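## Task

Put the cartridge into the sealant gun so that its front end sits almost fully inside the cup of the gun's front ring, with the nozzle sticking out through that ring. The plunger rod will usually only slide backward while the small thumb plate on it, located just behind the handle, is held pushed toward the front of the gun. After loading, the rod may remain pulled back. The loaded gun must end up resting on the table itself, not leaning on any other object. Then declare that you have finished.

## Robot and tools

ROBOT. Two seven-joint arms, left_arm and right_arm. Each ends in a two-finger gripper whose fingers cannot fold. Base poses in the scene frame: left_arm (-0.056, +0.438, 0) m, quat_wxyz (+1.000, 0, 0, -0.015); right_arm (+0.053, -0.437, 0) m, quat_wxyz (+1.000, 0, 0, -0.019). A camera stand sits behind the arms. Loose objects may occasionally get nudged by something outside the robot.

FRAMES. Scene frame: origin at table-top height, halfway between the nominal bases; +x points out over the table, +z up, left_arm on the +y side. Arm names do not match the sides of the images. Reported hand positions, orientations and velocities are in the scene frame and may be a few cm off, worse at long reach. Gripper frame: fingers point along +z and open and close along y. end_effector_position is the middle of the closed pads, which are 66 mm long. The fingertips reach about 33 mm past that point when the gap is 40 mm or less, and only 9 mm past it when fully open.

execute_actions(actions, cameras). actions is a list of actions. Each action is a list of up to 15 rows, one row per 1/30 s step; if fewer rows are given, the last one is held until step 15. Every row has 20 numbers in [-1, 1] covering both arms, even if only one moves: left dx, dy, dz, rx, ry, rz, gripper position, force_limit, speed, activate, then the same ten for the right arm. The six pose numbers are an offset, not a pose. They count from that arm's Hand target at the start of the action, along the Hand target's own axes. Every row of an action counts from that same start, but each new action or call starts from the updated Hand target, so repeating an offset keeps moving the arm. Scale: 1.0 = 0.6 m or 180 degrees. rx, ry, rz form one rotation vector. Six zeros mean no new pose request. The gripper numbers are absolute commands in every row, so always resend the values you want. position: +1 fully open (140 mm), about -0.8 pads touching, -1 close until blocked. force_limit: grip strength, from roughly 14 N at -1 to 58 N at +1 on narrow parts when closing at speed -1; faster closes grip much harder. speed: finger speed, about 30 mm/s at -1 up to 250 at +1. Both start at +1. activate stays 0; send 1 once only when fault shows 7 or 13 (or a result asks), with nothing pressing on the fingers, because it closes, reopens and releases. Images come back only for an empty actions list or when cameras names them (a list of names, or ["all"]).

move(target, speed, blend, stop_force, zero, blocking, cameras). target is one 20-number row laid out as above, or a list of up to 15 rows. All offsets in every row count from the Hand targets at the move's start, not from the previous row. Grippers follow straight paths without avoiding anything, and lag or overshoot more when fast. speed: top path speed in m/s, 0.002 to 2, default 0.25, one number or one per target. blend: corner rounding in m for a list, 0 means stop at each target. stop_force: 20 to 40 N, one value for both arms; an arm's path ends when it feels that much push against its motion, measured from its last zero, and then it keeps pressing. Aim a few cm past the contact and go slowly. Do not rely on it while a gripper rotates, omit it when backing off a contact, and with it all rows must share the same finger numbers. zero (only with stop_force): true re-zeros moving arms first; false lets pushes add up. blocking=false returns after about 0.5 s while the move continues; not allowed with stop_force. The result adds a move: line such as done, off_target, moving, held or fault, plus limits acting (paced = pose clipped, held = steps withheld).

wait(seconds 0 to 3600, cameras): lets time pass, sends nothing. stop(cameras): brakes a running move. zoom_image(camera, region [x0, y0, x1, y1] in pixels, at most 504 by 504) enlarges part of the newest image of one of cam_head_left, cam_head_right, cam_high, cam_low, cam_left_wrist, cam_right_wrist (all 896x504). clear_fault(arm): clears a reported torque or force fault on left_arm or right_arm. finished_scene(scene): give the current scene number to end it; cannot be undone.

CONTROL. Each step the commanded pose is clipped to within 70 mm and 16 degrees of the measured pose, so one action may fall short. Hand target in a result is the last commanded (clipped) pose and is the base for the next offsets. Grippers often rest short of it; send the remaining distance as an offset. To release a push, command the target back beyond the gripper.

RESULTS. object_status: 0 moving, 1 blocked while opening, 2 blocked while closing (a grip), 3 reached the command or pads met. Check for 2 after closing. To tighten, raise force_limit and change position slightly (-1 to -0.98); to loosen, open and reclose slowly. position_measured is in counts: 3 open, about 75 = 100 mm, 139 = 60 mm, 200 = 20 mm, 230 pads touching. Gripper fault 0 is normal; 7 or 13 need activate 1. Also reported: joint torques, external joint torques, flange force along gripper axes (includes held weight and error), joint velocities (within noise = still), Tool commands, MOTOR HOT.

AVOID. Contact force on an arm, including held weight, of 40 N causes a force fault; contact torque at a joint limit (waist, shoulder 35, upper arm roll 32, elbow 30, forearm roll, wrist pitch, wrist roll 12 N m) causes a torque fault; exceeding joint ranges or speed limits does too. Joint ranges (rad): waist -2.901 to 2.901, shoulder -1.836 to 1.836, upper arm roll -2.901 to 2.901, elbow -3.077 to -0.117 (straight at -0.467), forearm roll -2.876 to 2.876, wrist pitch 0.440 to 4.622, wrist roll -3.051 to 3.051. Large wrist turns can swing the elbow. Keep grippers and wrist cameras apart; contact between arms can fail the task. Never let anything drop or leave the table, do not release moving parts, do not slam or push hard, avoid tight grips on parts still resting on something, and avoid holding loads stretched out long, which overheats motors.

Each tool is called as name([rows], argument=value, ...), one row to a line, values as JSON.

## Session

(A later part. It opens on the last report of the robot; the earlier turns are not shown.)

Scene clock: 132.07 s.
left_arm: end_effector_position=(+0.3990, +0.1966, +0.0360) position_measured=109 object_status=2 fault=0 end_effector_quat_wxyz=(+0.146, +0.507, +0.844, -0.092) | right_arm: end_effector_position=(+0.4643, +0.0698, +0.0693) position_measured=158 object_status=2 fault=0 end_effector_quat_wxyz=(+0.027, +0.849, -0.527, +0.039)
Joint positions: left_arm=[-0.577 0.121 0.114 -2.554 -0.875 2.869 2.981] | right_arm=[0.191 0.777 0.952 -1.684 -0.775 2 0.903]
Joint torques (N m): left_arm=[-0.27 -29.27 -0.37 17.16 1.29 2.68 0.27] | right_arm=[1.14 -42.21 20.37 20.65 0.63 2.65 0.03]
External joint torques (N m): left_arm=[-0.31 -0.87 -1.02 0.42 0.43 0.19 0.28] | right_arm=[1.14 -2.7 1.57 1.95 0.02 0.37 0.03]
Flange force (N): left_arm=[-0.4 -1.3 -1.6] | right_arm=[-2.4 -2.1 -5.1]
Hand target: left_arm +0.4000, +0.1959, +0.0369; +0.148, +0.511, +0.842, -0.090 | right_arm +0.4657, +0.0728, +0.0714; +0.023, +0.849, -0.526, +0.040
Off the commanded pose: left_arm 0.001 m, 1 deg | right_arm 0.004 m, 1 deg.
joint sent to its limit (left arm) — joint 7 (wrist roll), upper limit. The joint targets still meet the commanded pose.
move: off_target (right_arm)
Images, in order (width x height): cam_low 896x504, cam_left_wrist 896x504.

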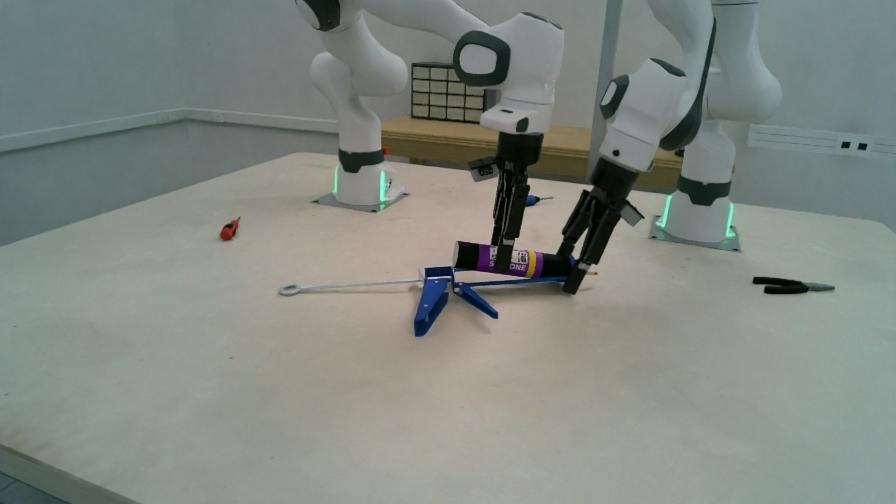

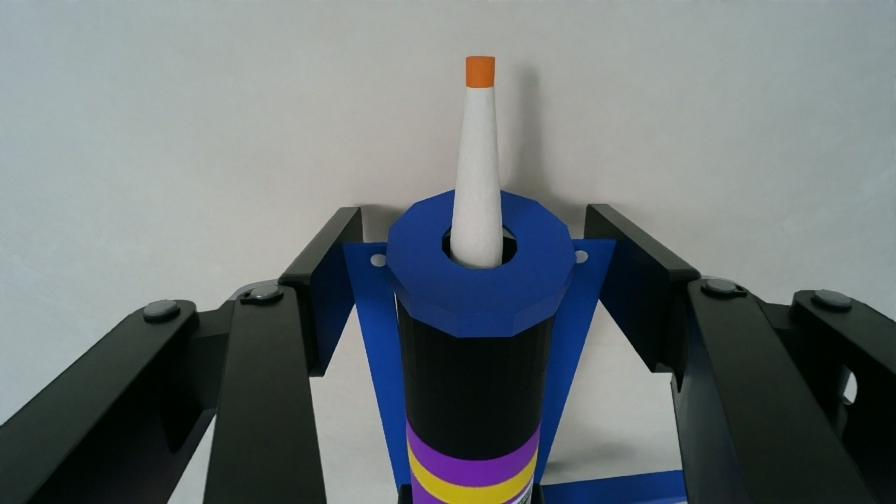

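move([
  [0,0,0,0,0,0,-0.98,-0.1,-1,0, -0.007,-0.0008,0.0005,0,0,0,-1,0,-1,0],
], speed=0.015, stop_force=20, cameras=["cam_left_wrist","cam_low","cam_right_wrist"])

zoom_image(camera="cam_left_wrist", region=[380, 180, 580, 380])

zoom_image(camera="cam_low", region=[410, 230, 500, 290])

Scene clock: 133.57 s.
left_arm: end_effector_position=(+0.3990, +0.1966, +0.0360) position_measured=109 object_status=2 fault=0 end_effector_quat_wxyz=(+0.147, +0.507, +0.844, -0.092) | right_arm: end_effector_position=(+0.4633, +0.0739, +0.0681) position_measured=158 object_status=2 fault=0 end_effector_quat_wxyz=(+0.027, +0.849, -0.526, +0.039)
Joint positions: left_arm=[-0.577 0.121 0.114 -2.554 -0.875 2.869 2.981] | right_arm=[0.205 0.782 0.945 -1.674 -0.775 1.999 0.903]
Joint torques (N m): left_arm=[-0.27 -29.24 -0.42 17.17 1.3 2.67 0.27] | right_arm=[1.23 -43.04 20.5 20.95 0.79 2.81 0.1]
External joint torques (N m): left_arm=[-0.31 -0.79 -1.07 0.33 0.43 0.18 0.28] | right_arm=[1.39 -3.04 1.75 2.11 0.2 0.51 0.09]
Flange force (N): left_arm=[-0.3 -1.4 -1.4] | right_arm=[-2.8 -2.0 -5.6]
Hand target: left_arm +0.4000, +0.1959, +0.0369; +0.148, +0.511, +0.842, -0.090 | right_arm +0.4642, +0.0767, +0.0707; +0.023, +0.849, -0.526, +0.040
Off the commanded pose: left_arm 0.001 m, 1 deg | right_arm 0.004 m, 0 deg.
joint sent to its limit (left arm) — joint 7 (wrist roll), upper limit. The joint targets still meet the commanded pose.
move: off_target (right_arm)
Images, in order (width x height): cam_low 896x504, cam_left_wrist 896x504, cam_right_wrist 896x504.

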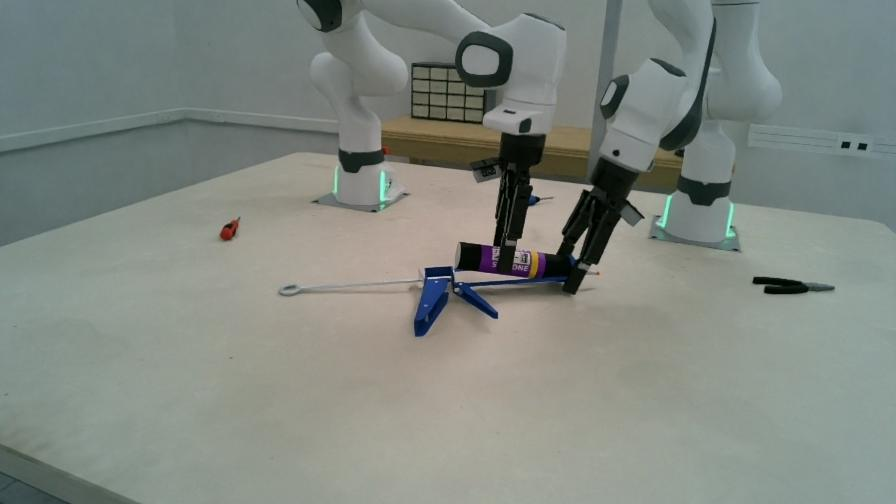

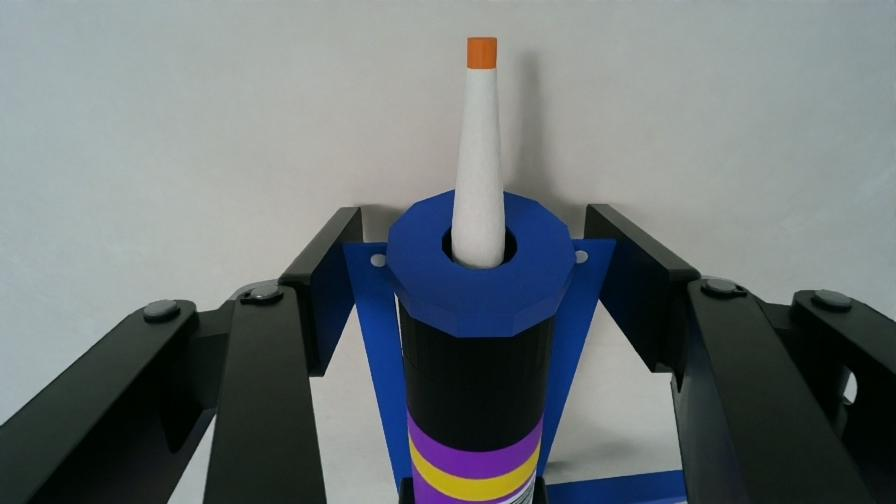

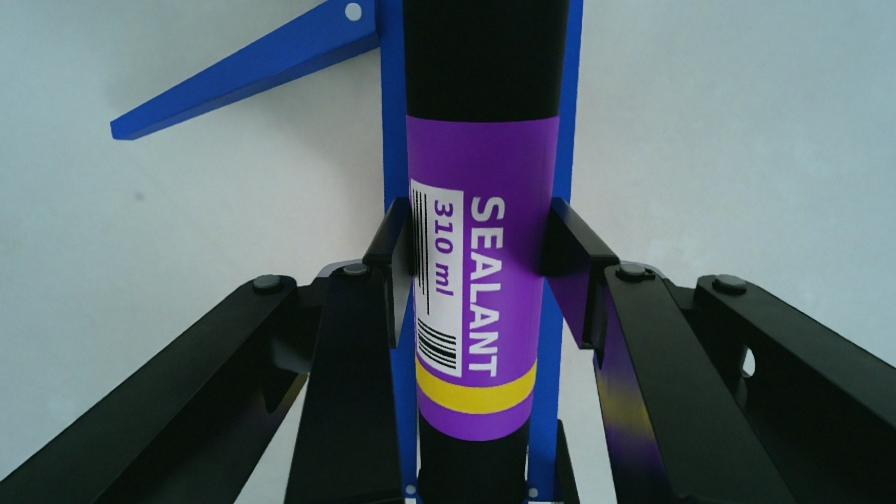

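Scaled by 2.520.

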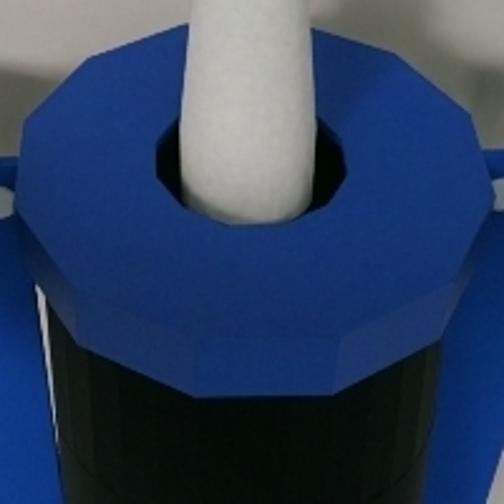

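Scaled by 5.600.

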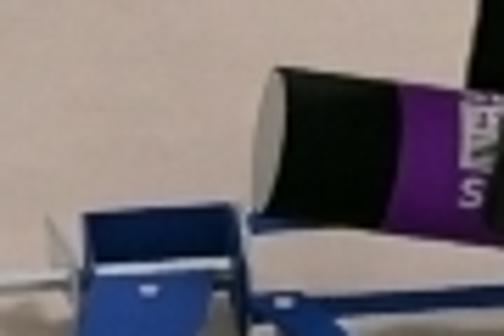

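move([
  [0,0,0,0,0,0,-0.98,-0.1,-1,0, -0.007,0.0,0.0005,0,0,0,-1,0,-1,0],
], speed=0.015, stop_force=20, cameras=["cam_left_wrist","cam_low"])

zoom_image(camera="cam_left_wrist", region=[380, 180, 580, 380])

zoom_image(camera="cam_low", region=[410, 230, 500, 290])

Scene clock: 134.93 s.
left_arm: end_effector_position=(+0.3991, +0.1969, +0.0359) position_measured=109 object_status=2 fault=0 end_effector_quat_wxyz=(+0.146, +0.507, +0.844, -0.092) | right_arm: end_effector_position=(+0.4636, +0.0746, +0.0672) position_measured=158 object_status=2 fault=0 end_effector_quat_wxyz=(+0.029, +0.849, -0.526, +0.041)
Joint positions: left_arm=[-0.577 0.121 0.114 -2.554 -0.874 2.869 2.981] | right_arm=[0.214 0.785 0.938 -1.666 -0.775 1.994 0.903]
Joint torques (N m): left_arm=[-0.42 -29.71 -0.48 17.78 1.26 2.67 0.24] | right_arm=[2.51 -42.63 21.57 20.94 1.1 3.34 0.25]
External joint torques (N m): left_arm=[-0.46 -1.23 -1.15 0.93 0.38 0.17 0.25] | right_arm=[2.64 -2.33 2.85 2.12 0.51 1.07 0.25]
Flange force (N): left_arm=[-1.2 -1.1 -1.7] | right_arm=[-5.9 -3.3 -4.9]
Hand target: left_arm +0.4000, +0.1959, +0.0369; +0.148, +0.511, +0.842, -0.090 | right_arm +0.4624, +0.0805, +0.0701; +0.023, +0.849, -0.526, +0.040
Off the commanded pose: left_arm 0.002 m, 1 deg | right_arm 0.007 m, 1 deg.
joint sent to its limit (left arm) — joint 7 (wrist roll), upper limit. The joint targets still meet the commanded pose.
move: off_target (right_arm)
Images, in order (width x height): cam_low 896x504, cam_left_wrist 896x504.

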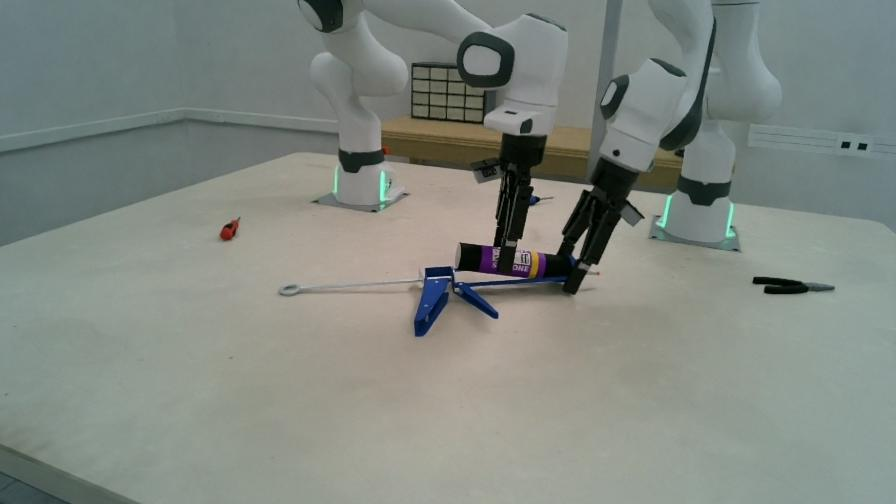

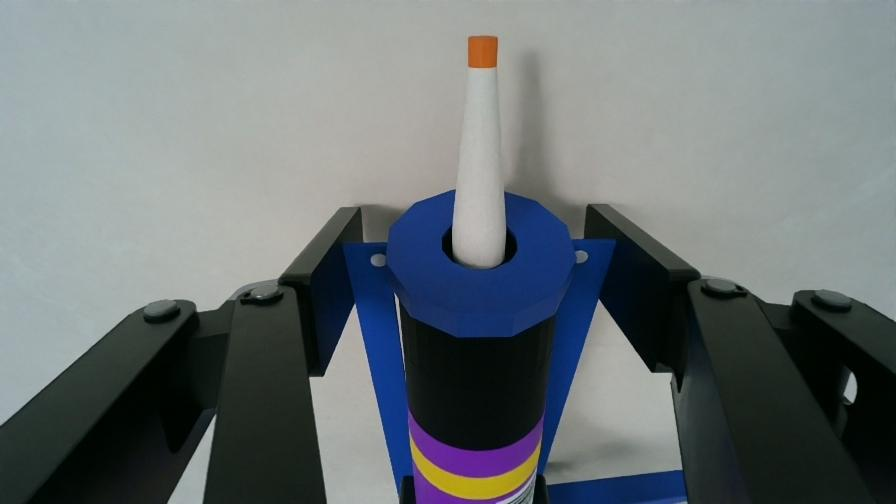

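Scaled by 2.520.

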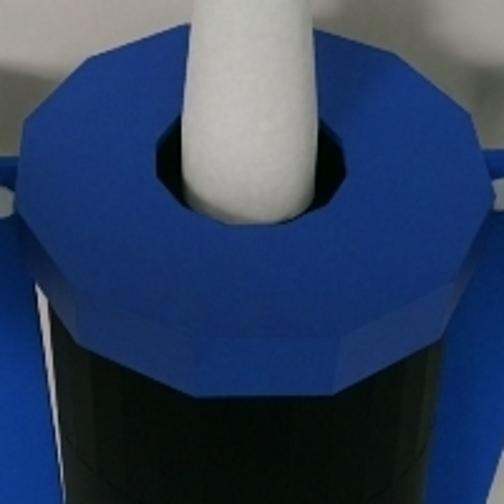

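Scaled by 5.600.

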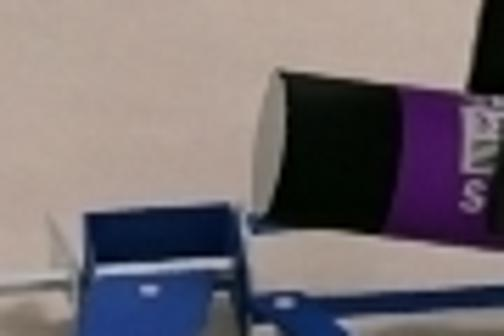

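move([
  [0,0,0,0,0,0,-0.98,-0.1,-1,0, 0.006,0.0,0.0,0,0,0,-1,0,-1,0],
], speed=0.02)

move([
  [0,0,0,0,0,0,-0.98,-0.1,-1,0, 0,0,0,0,0,0,-0.15,-1,-1,0],
], speed=0.02, cameras=["cam_left_wrist","cam_low","cam_right_wrist"])

zoom_image(camera="cam_low", region=[400, 200, 640, 330])

Scene clock: 135.67 s.
left_arm: end_effector_position=(+0.3991, +0.1968, +0.0359) position_measured=109 object_status=2 fault=0 end_effector_quat_wxyz=(+0.146, +0.507, +0.844, -0.092) | right_arm: end_effector_position=(+0.4631, +0.0740, +0.0669) position_measured=158 object_status=2 fault=0 end_effector_quat_wxyz=(+0.028, +0.849, -0.525, +0.040)
Joint positions: left_arm=[-0.577 0.121 0.114 -2.554 -0.874 2.869 2.981] | right_arm=[0.21 0.784 0.94 -1.671 -0.775 1.997 0.903]
Joint torques (N m): left_arm=[-0.39 -29.18 -0.42 17.2 1.25 2.66 0.18] | right_arm=[0.74 -44.12 21.28 19.33 0.72 2.84 0.15]
External joint torques (N m): left_arm=[-0.31 -0.75 -0.95 0.34 0.37 0.18 0.19] | right_arm=[0.74 -3.99 2.5 0.6 0.12 0.56 0.14]
Flange force (N): left_arm=[-0.5 -1.4 -1.5] | right_arm=[3.6 8.6 -6.7]
Hand target: left_arm +0.4000, +0.1959, +0.0369; +0.148, +0.511, +0.842, -0.090 | right_arm +0.4640, +0.0773, +0.0704; +0.023, +0.849, -0.526, +0.040
Off the commanded pose: left_arm 0.002 m, 1 deg | right_arm 0.005 m, 1 deg.
joint sent to its limit (left arm) — joint 7 (wrist roll), upper limit. The joint targets still meet the commanded pose.
move: off_target (right_arm)

Scene clock: 136.17 s.
left_arm: end_effector_position=(+0.3990, +0.1967, +0.0358) position_measured=109 object_status=2 fault=0 end_effector_quat_wxyz=(+0.146, +0.507, +0.844, -0.091) | right_arm: end_effector_position=(+0.4632, +0.0760, +0.0692) position_measured=148 object_status=0 fault=0 end_effector_quat_wxyz=(+0.025, +0.850, -0.525, +0.040)
Joint positions: left_arm=[-0.577 0.121 0.114 -2.554 -0.874 2.869 2.981] | right_arm=[0.21 0.781 0.943 -1.671 -0.775 2 0.903]
Joint torques (N m): left_arm=[-0.27 -29.5 -0.25 17.23 1.25 2.62 0.25] | right_arm=[0.43 -42.18 19.43 19.31 0.66 2.41 0.12]
External joint torques (N m): left_arm=[-0.26 -1.02 -0.86 0.37 0.37 0.13 0.26] | right_arm=[0.35 -2.03 0.55 0.47 0.06 0.1 0.12]
Flange force (N): left_arm=[-0.1 -1.4 -2.3] | right_arm=[1.0 2.6 -3.0]
Hand target: left_arm +0.4000, +0.1959, +0.0369; +0.148, +0.511, +0.842, -0.090 | right_arm +0.4640, +0.0773, +0.0704; +0.023, +0.849, -0.526, +0.040
Off the commanded pose: left_arm 0.002 m, 1 deg | right_arm 0.002 m, 0 deg.
joint sent to its limit (left arm) — joint 7 (wrist roll), upper limit. The joint targets still meet the commanded pose.
move: done
Images, in order (width x height): cam_low 896x504, cam_left_wrist 896x504, cam_right_wrist 896x504.

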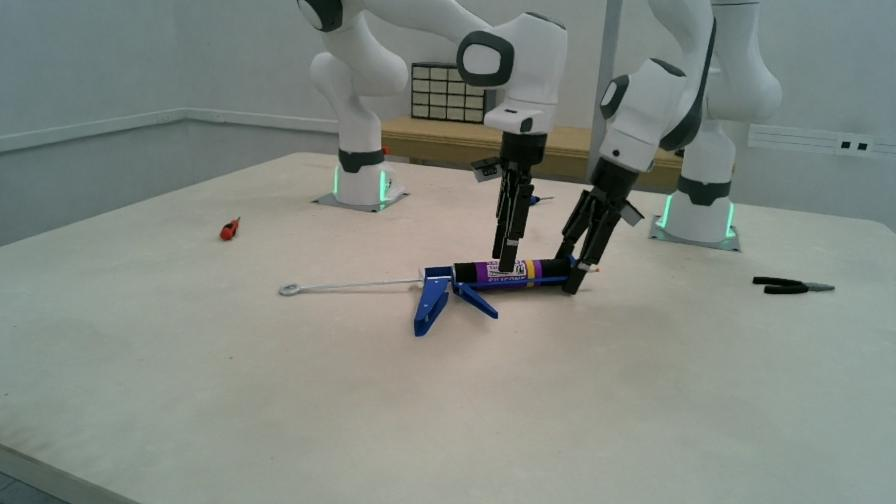

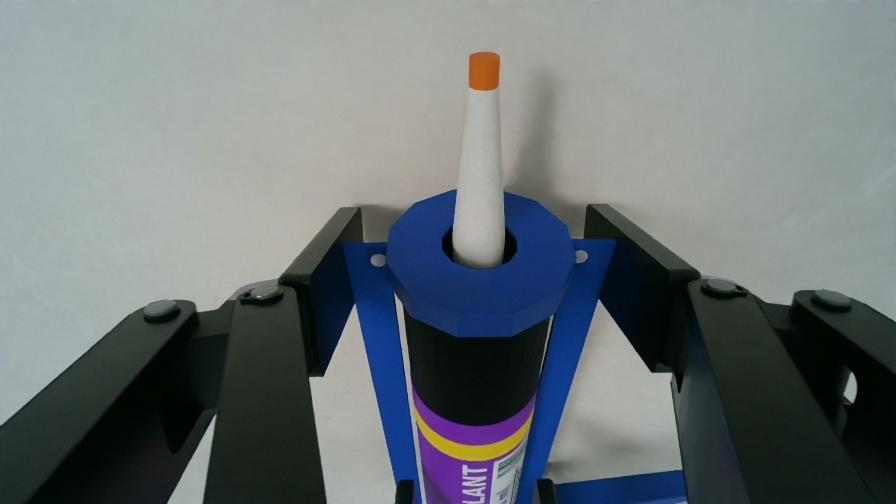

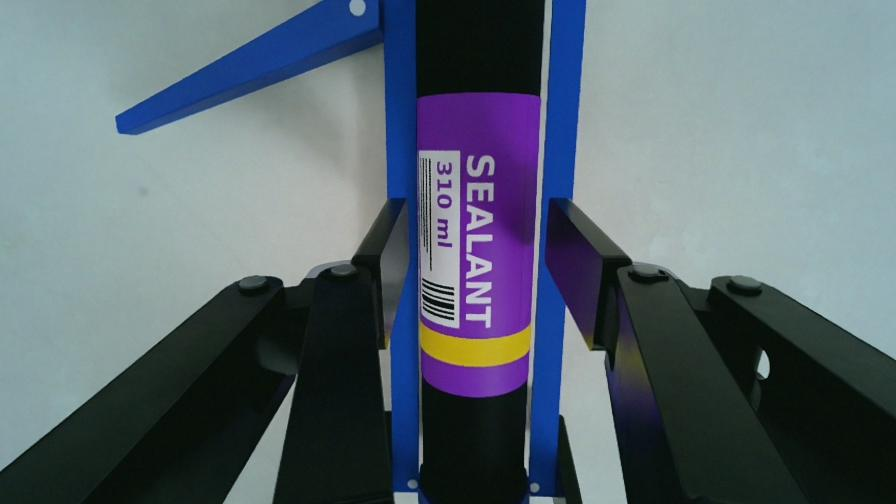

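Scaled by 2.100.

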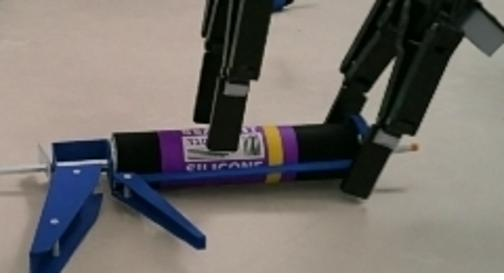

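move([
  [0,0,0,0,0,0,-0.98,-0.1,-1,0, 0,0,0,0,0,0,-0.08,-1,-1,0],
  [0,0,0,0,0,0,-0.98,-0.1,-1,0, 0,0,-0.2,0,0,0,-0.08,-1,-1,0],
], speed=0.12, cameras=["cam_left_wrist","cam_low","cam_right_wrist"])

zoom_image(camera="cam_low", region=[400, 220, 500, 310])

zoom_image(camera="cam_left_wrist", region=[380, 180, 580, 380])

zoom_image(camera="cam_right_wrist", region=[350, 0, 600, 504])

Scene clock: 138.60 s.
left_arm: end_effector_position=(+0.3990, +0.1967, +0.0358) position_measured=109 object_status=2 fault=0 end_effector_quat_wxyz=(+0.146, +0.507, +0.844, -0.091) | right_arm: end_effector_position=(+0.4600, +0.0875, +0.1905) position_measured=139 object_status=3 fault=0 end_effector_quat_wxyz=(+0.021, +0.848, -0.528, +0.042)
Joint positions: left_arm=[-0.577 0.121 0.114 -2.554 -0.874 2.869 2.981] | right_arm=[0.191 0.67 1.056 -1.538 -0.67 1.791 0.848]
Joint velocities: left_arm=[within noise] | right_arm=[0 0 0.002 -0.001 -0.001 -0.004 -0.003]
Joint torques (N m): left_arm=[-0.28 -29.53 -0.24 17.33 1.24 2.62 0.24] | right_arm=[0.34 -37.96 17.99 21.17 0.78 2.05 -0.24]
External joint torques (N m): left_arm=[-0.31 -1.2 -0.88 0.54 0.36 0.13 0.25] | right_arm=[0.69 -0.56 0.95 0.46 0.2 -0.27 -0.24]
Flange force (N): left_arm=[-0.4 -1.4 -2.6] | right_arm=[-1.3 -1.4 -2.7]
Hand target: left_arm +0.4000, +0.1959, +0.0369; +0.148, +0.511, +0.842, -0.090 | right_arm +0.4588, +0.0870, +0.1899; +0.023, +0.849, -0.526, +0.040
Off the commanded pose: left_arm 0.002 m, 1 deg | right_arm 0.001 m, 0 deg.
joint sent to its limit (left arm) — joint 7 (wrist roll), upper limit. The joint targets still meet the commanded pose.
move: done
Images, in order (width x height): cam_low 896x504, cam_left_wrist 896x504, cam_right_wrist 896x504.

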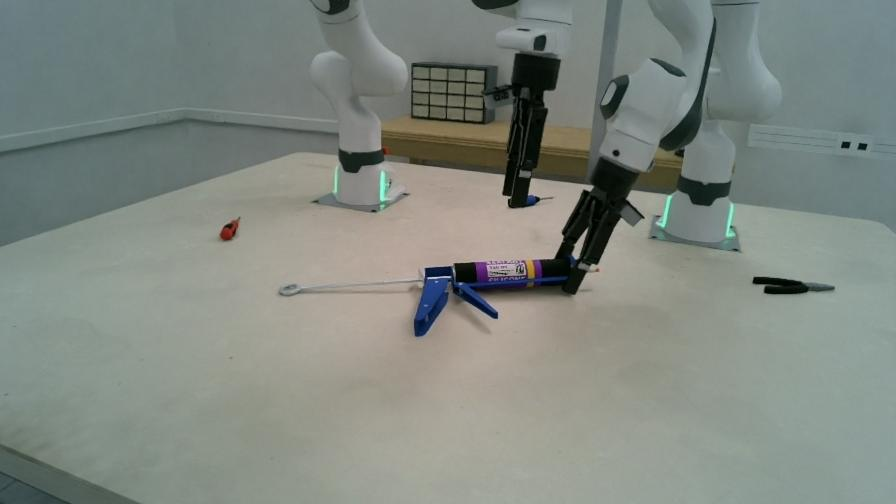

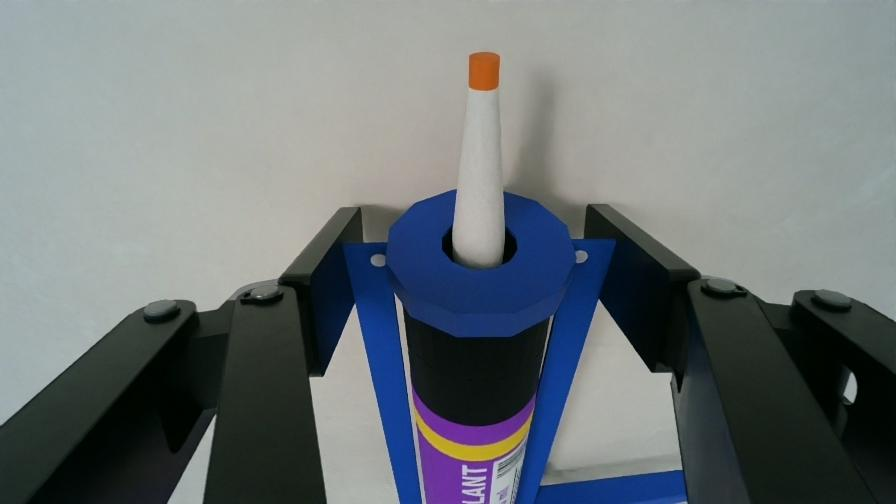

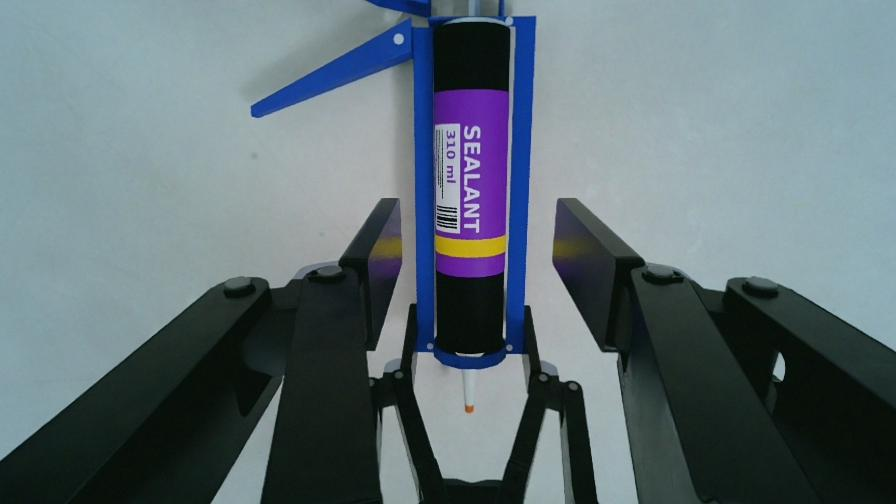

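Scaled by 5.040.

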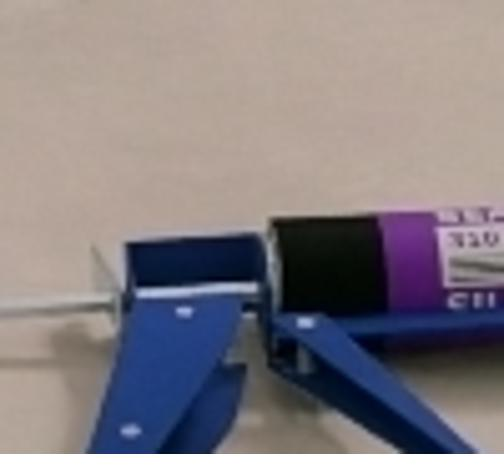

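Scaled by 2.520.

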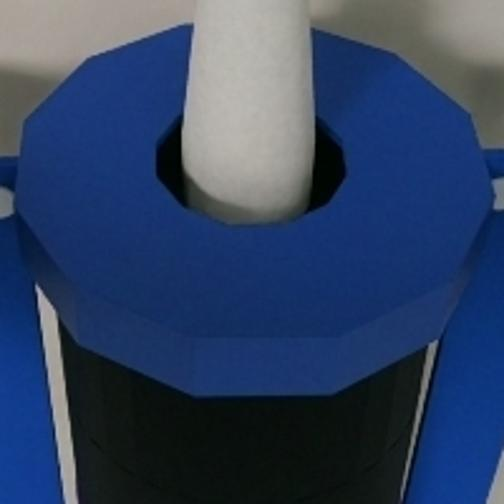

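Scaled by 1.000.

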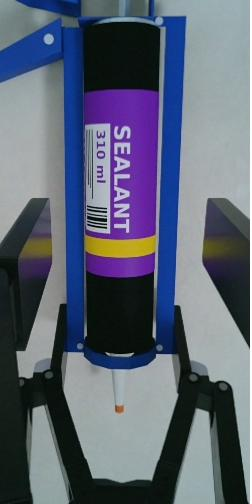

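move([
  [0,0,0,0,0,0,-0.98,-0.1,-1,0, 0.7277,0.017,0.0673,0,-0.0294,0,-1,-1,0,0],
], speed=0.3, cameras=["cam_low","cam_right_wrist"])

Scene clock: 141.63 s.
left_arm: end_effector_position=(+0.3990, +0.1967, +0.0358) position_measured=109 object_status=2 fault=0 end_effector_quat_wxyz=(+0.146, +0.507, +0.844, -0.091) | right_arm: end_effector_position=(+0.6448, -0.3095, +0.1899) position_measured=233 object_status=3 fault=0 end_effector_quat_wxyz=(-0.002, +0.848, -0.531, +0.000)
Joint positions: left_arm=[-0.577 0.121 0.114 -2.554 -0.874 2.869 2.981] | right_arm=[-0.918 0.677 1.403 -1.853 -0.707 1.898 0.213]
Joint velocities: left_arm=[within noise] | right_arm=[0.001 0 0 -0.001 0 0 -0.006]
Joint torques (N m): left_arm=[-0.2 -29.57 -0.26 17.35 1.25 2.62 0.25] | right_arm=[0.65 -24.77 20.91 19.88 0.32 2.33 -0.3]
External joint torques (N m): left_arm=[-0.2 -1.04 -0.88 0.47 0.37 0.12 0.26] | right_arm=[0.67 -0.02 0.64 0.59 -0.4 -0.25 -0.29]
Flange force (N): left_arm=[-0.2 -1.1 -2.1] | right_arm=[0.5 -4.1 -1.4]
Hand target: left_arm +0.4000, +0.1959, +0.0369; +0.148, +0.511, +0.842, -0.090 | right_arm +0.6450, -0.3101, +0.1899; -0.001, +0.850, -0.526, +0.001
Off the commanded pose: left_arm 0.002 m, 1 deg | right_arm 0.001 m, 1 deg.
joint sent to its limit (left arm) — joint 7 (wrist roll), upper limit. The joint targets still meet the commanded pose.
move: done

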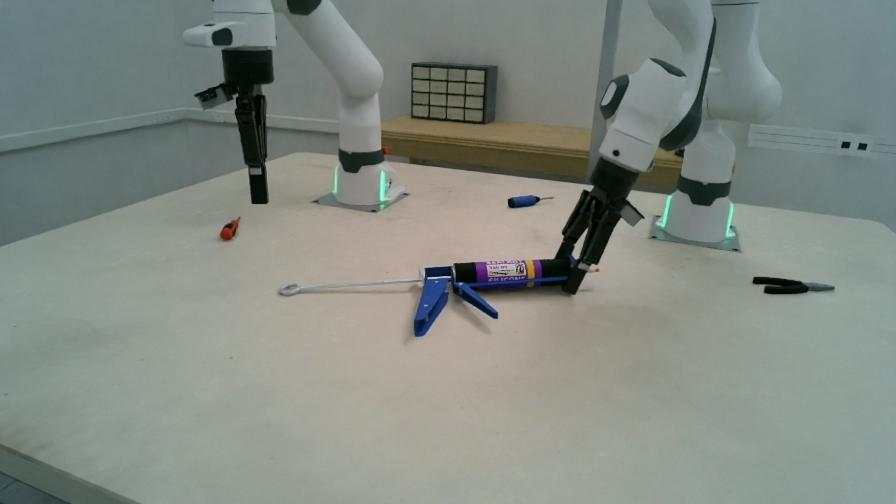

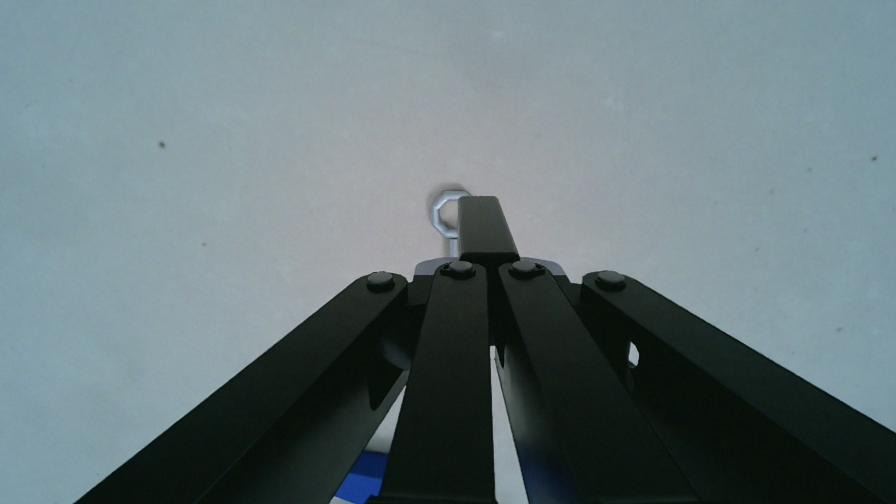

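move([
  [0,0,0,0,0,0,-0.98,-0.1,-1,0, 0.02,-0.0163,0,0,0,0,-1,-1,0,0],
  [0,0,0,0,0,0,-0.98,-0.1,-1,0, 0.02,-0.0163,0.2,0,0,0,-1,-1,0,0],
], speed=0.15, cameras=["cam_low","cam_right_wrist"])

zoom_image(camera="cam_low", region=[200, 200, 360, 320])

zoom_image(camera="cam_right_wrist", region=[400, 140, 540, 280])

Scene clock: 144.07 s.
left_arm: end_effector_position=(+0.3990, +0.1967, +0.0358) position_measured=109 object_status=2 fault=0 end_effector_quat_wxyz=(+0.146, +0.507, +0.844, -0.091) | right_arm: end_effector_position=(+0.6578, -0.3159, +0.0696) position_measured=233 object_status=3 fault=0 end_effector_quat_wxyz=(-0.001, +0.852, -0.524, -0.002)
Joint positions: left_arm=[-0.577 0.121 0.114 -2.554 -0.874 2.869 2.981] | right_arm=[-0.778 0.807 1.17 -1.894 -0.861 2.08 0.253]
Joint velocities: left_arm=[within noise] | right_arm=[0.001 0 -0.001 -0.001 -0.001 0.004 0.004]
Joint torques (N m): left_arm=[-0.3 -29.64 -0.28 17.39 1.25 2.63 0.23] | right_arm=[0.84 -33.81 21.89 17.04 0.55 2.68 0.29]
External joint torques (N m): left_arm=[-0.29 -1.11 -0.88 0.52 0.37 0.13 0.24] | right_arm=[0.68 -1.97 -0.22 0.58 -0.11 0.11 0.29]
Flange force (N): left_arm=[-0.4 -1.3 -2.4] | right_arm=[-1.3 -1.4 -0.9]
Hand target: left_arm +0.4000, +0.1959, +0.0369; +0.148, +0.511, +0.842, -0.090 | right_arm +0.6594, -0.3163, +0.0699; -0.001, +0.850, -0.526, +0.001
Off the commanded pose: left_arm 0.002 m, 1 deg | right_arm 0.002 m, 0 deg.
joint sent to its limit (left arm) — joint 7 (wrist roll), upper limit. The joint targets still meet the commanded pose.
move: done

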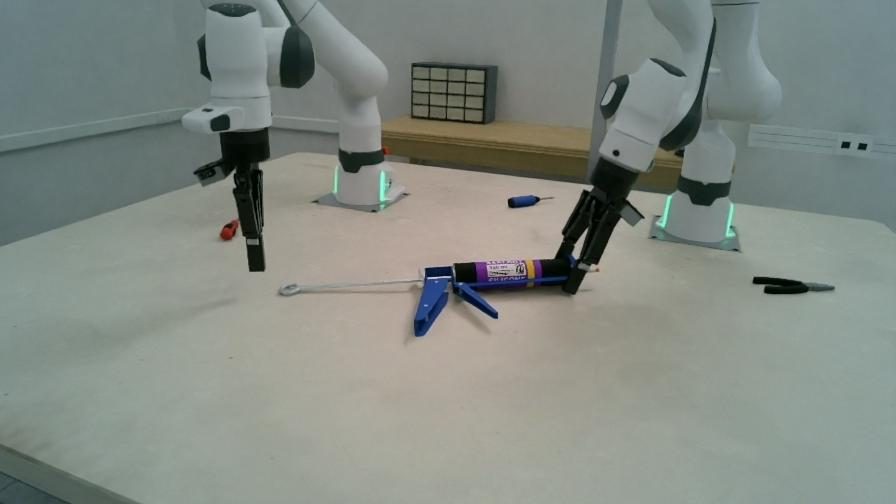

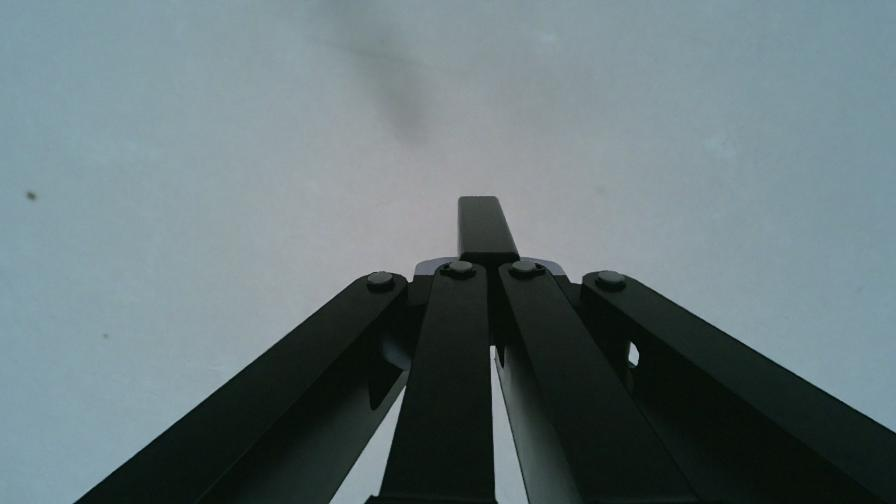

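Scaled by 3.150.

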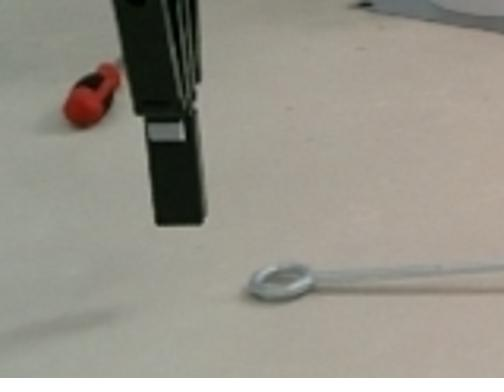

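Scaled by 3.600.

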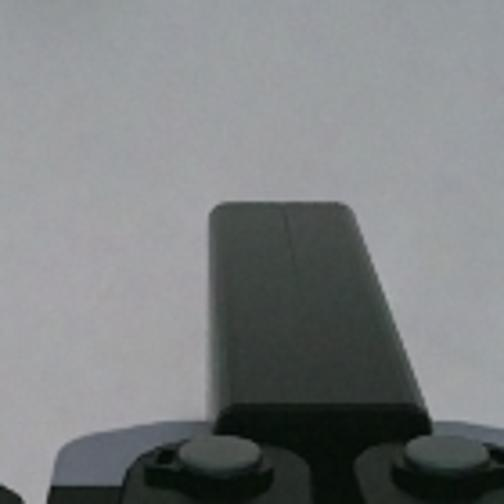

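move([
  [0,0,0,0,0,0,-0.98,-0.1,-1,0, 0,0,0.0583,0,0,0,-1,-1,0,0],
], speed=0.04, stop_force=20, cameras=["cam_low","cam_high"])

zoom_image(camera="cam_low", region=[200, 200, 360, 320])

Scene clock: 146.77 s.
left_arm: end_effector_position=(+0.3990, +0.1967, +0.0358) position_measured=109 object_status=2 fault=0 end_effector_quat_wxyz=(+0.146, +0.507, +0.844, -0.091) | right_arm: end_effector_position=(+0.6592, -0.3162, +0.0351) position_measured=233 object_status=3 fault=0 end_effector_quat_wxyz=(-0.001, +0.851, -0.525, -0.001)
Joint positions: left_arm=[-0.577 0.121 0.114 -2.554 -0.874 2.869 2.981] | right_arm=[-0.733 0.838 1.096 -1.898 -0.898 2.14 0.272]
Joint torques (N m): left_arm=[-0.23 -29.6 -0.35 17.4 1.26 2.62 0.23] | right_arm=[0.86 -35.76 21.88 15.73 0.71 2.69 0.27]
External joint torques (N m): left_arm=[-0.24 -1.06 -0.98 0.53 0.38 0.13 0.24] | right_arm=[1 -2.09 0 -0.12 0.07 0.13 0.27]
Flange force (N): left_arm=[-0.5 -1.2 -2.1] | right_arm=[-2.4 1.4 -1.5]
Hand target: left_arm +0.4000, +0.1959, +0.0369; +0.148, +0.511, +0.842, -0.090 | right_arm +0.6595, -0.3163, +0.0349; -0.001, +0.850, -0.526, +0.001
Off the commanded pose: left_arm 0.002 m, 1 deg | right_arm 0.000 m, 0 deg.
joint sent to its limit (left arm) — joint 7 (wrist roll), upper limit. The joint targets still meet the commanded pose.
move: done
Images, in order (width x height): cam_high 896x504, cam_low 896x504.

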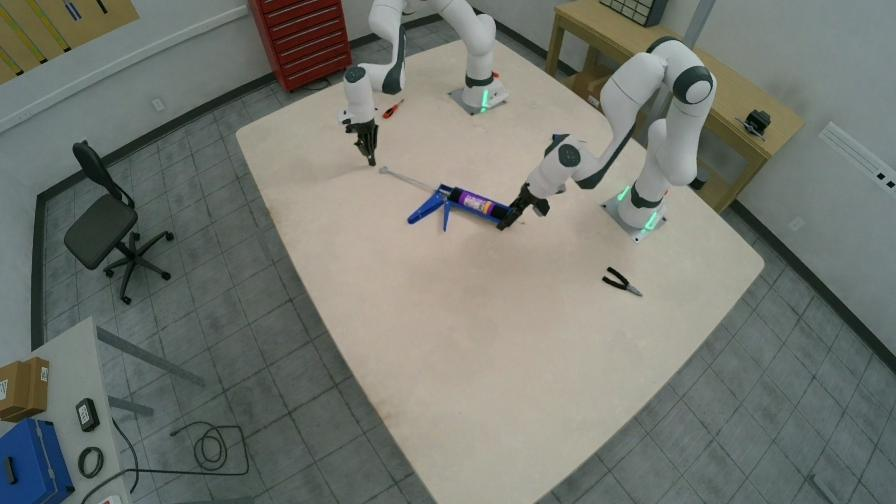

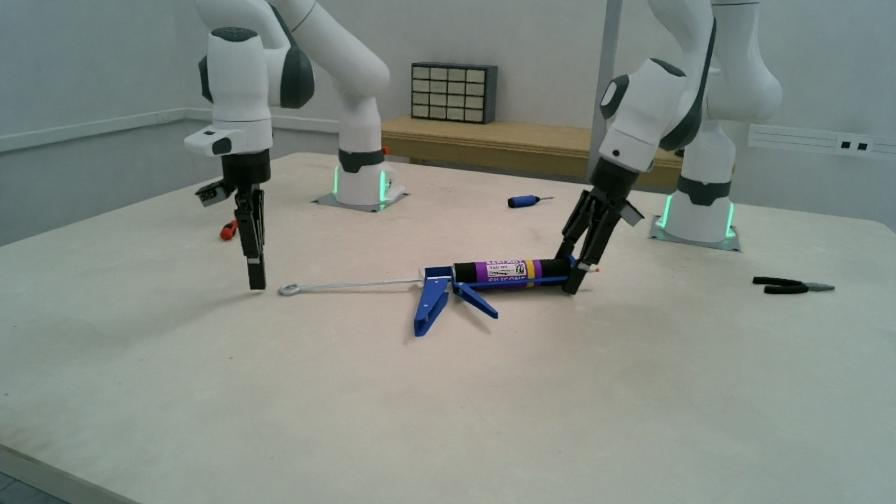

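Scaled by 3.150.

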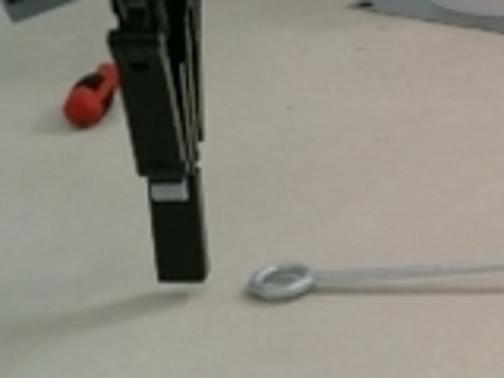

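move([
  [0,0,0,0,0,0,-0.98,-0.1,-1,0, 0,0,0.0055,0,0,0,-1,-1,0,0],
  [0,0,0,0,0,0,-0.98,-0.1,-1,0, -0.035,0,0.0055,0,0,0,-1,-1,0,0],
], speed=0.03, stop_force=20, cameras=["cam_low","cam_left_wrist"])

zoom_image(camera="cam_low", region=[200, 200, 360, 320])

Scene clock: 151.17 s.
left_arm: end_effector_position=(+0.3990, +0.1967, +0.0358) position_measured=109 object_status=2 fault=0 end_effector_quat_wxyz=(+0.146, +0.507, +0.844, -0.091) | right_arm: end_effector_position=(+0.6502, -0.2983, +0.0315) position_measured=233 object_status=3 fault=0 end_effector_quat_wxyz=(-0.001, +0.851, -0.525, +0.000)
Joint positions: left_arm=[-0.577 0.121 0.114 -2.554 -0.874 2.869 2.981] | right_arm=[-0.706 0.827 1.089 -1.92 -0.898 2.156 0.309]
Joint torques (N m): left_arm=[-0.25 -29.57 -0.33 17.35 1.24 2.62 0.18] | right_arm=[0.46 -34.96 22 15.67 0.68 2.66 0.34]
External joint torques (N m): left_arm=[-0.21 -1.01 -0.92 0.5 0.36 0.13 0.19] | right_arm=[0.5 -1.65 0.35 -0.21 0.06 0.09 0.34]
Flange force (N): left_arm=[-0.6 -1.2 -2.2] | right_arm=[-2.1 2.9 -2.0]
Hand target: left_arm +0.4000, +0.1959, +0.0369; +0.148, +0.511, +0.842, -0.090 | right_arm +0.6502, -0.2974, +0.0316; -0.001, +0.850, -0.526, +0.001
Off the commanded pose: left_arm 0.002 m, 1 deg | right_arm 0.001 m, 0 deg.
joint sent to its limit (left arm) — joint 7 (wrist roll), upper limit. The joint targets still meet the commanded pose.
move: done

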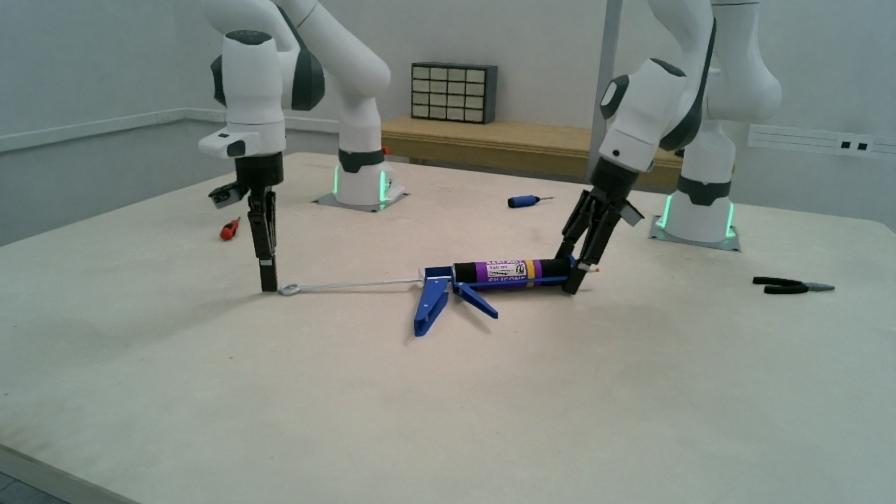

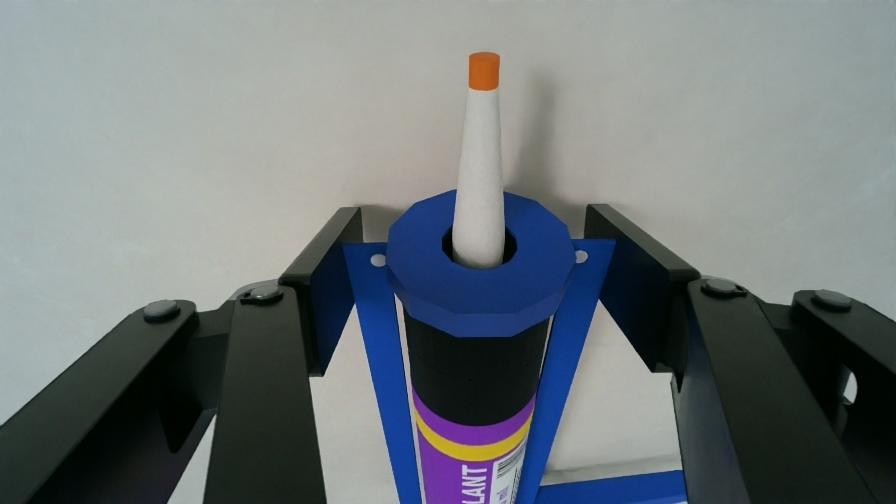

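Scaled by 3.150.

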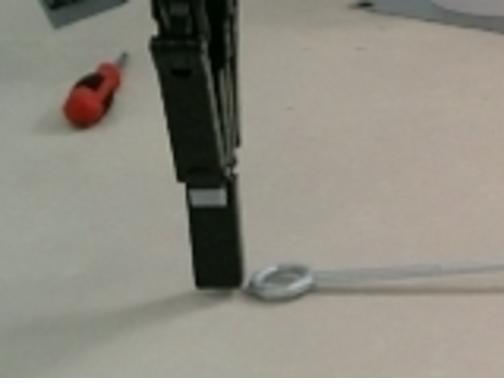

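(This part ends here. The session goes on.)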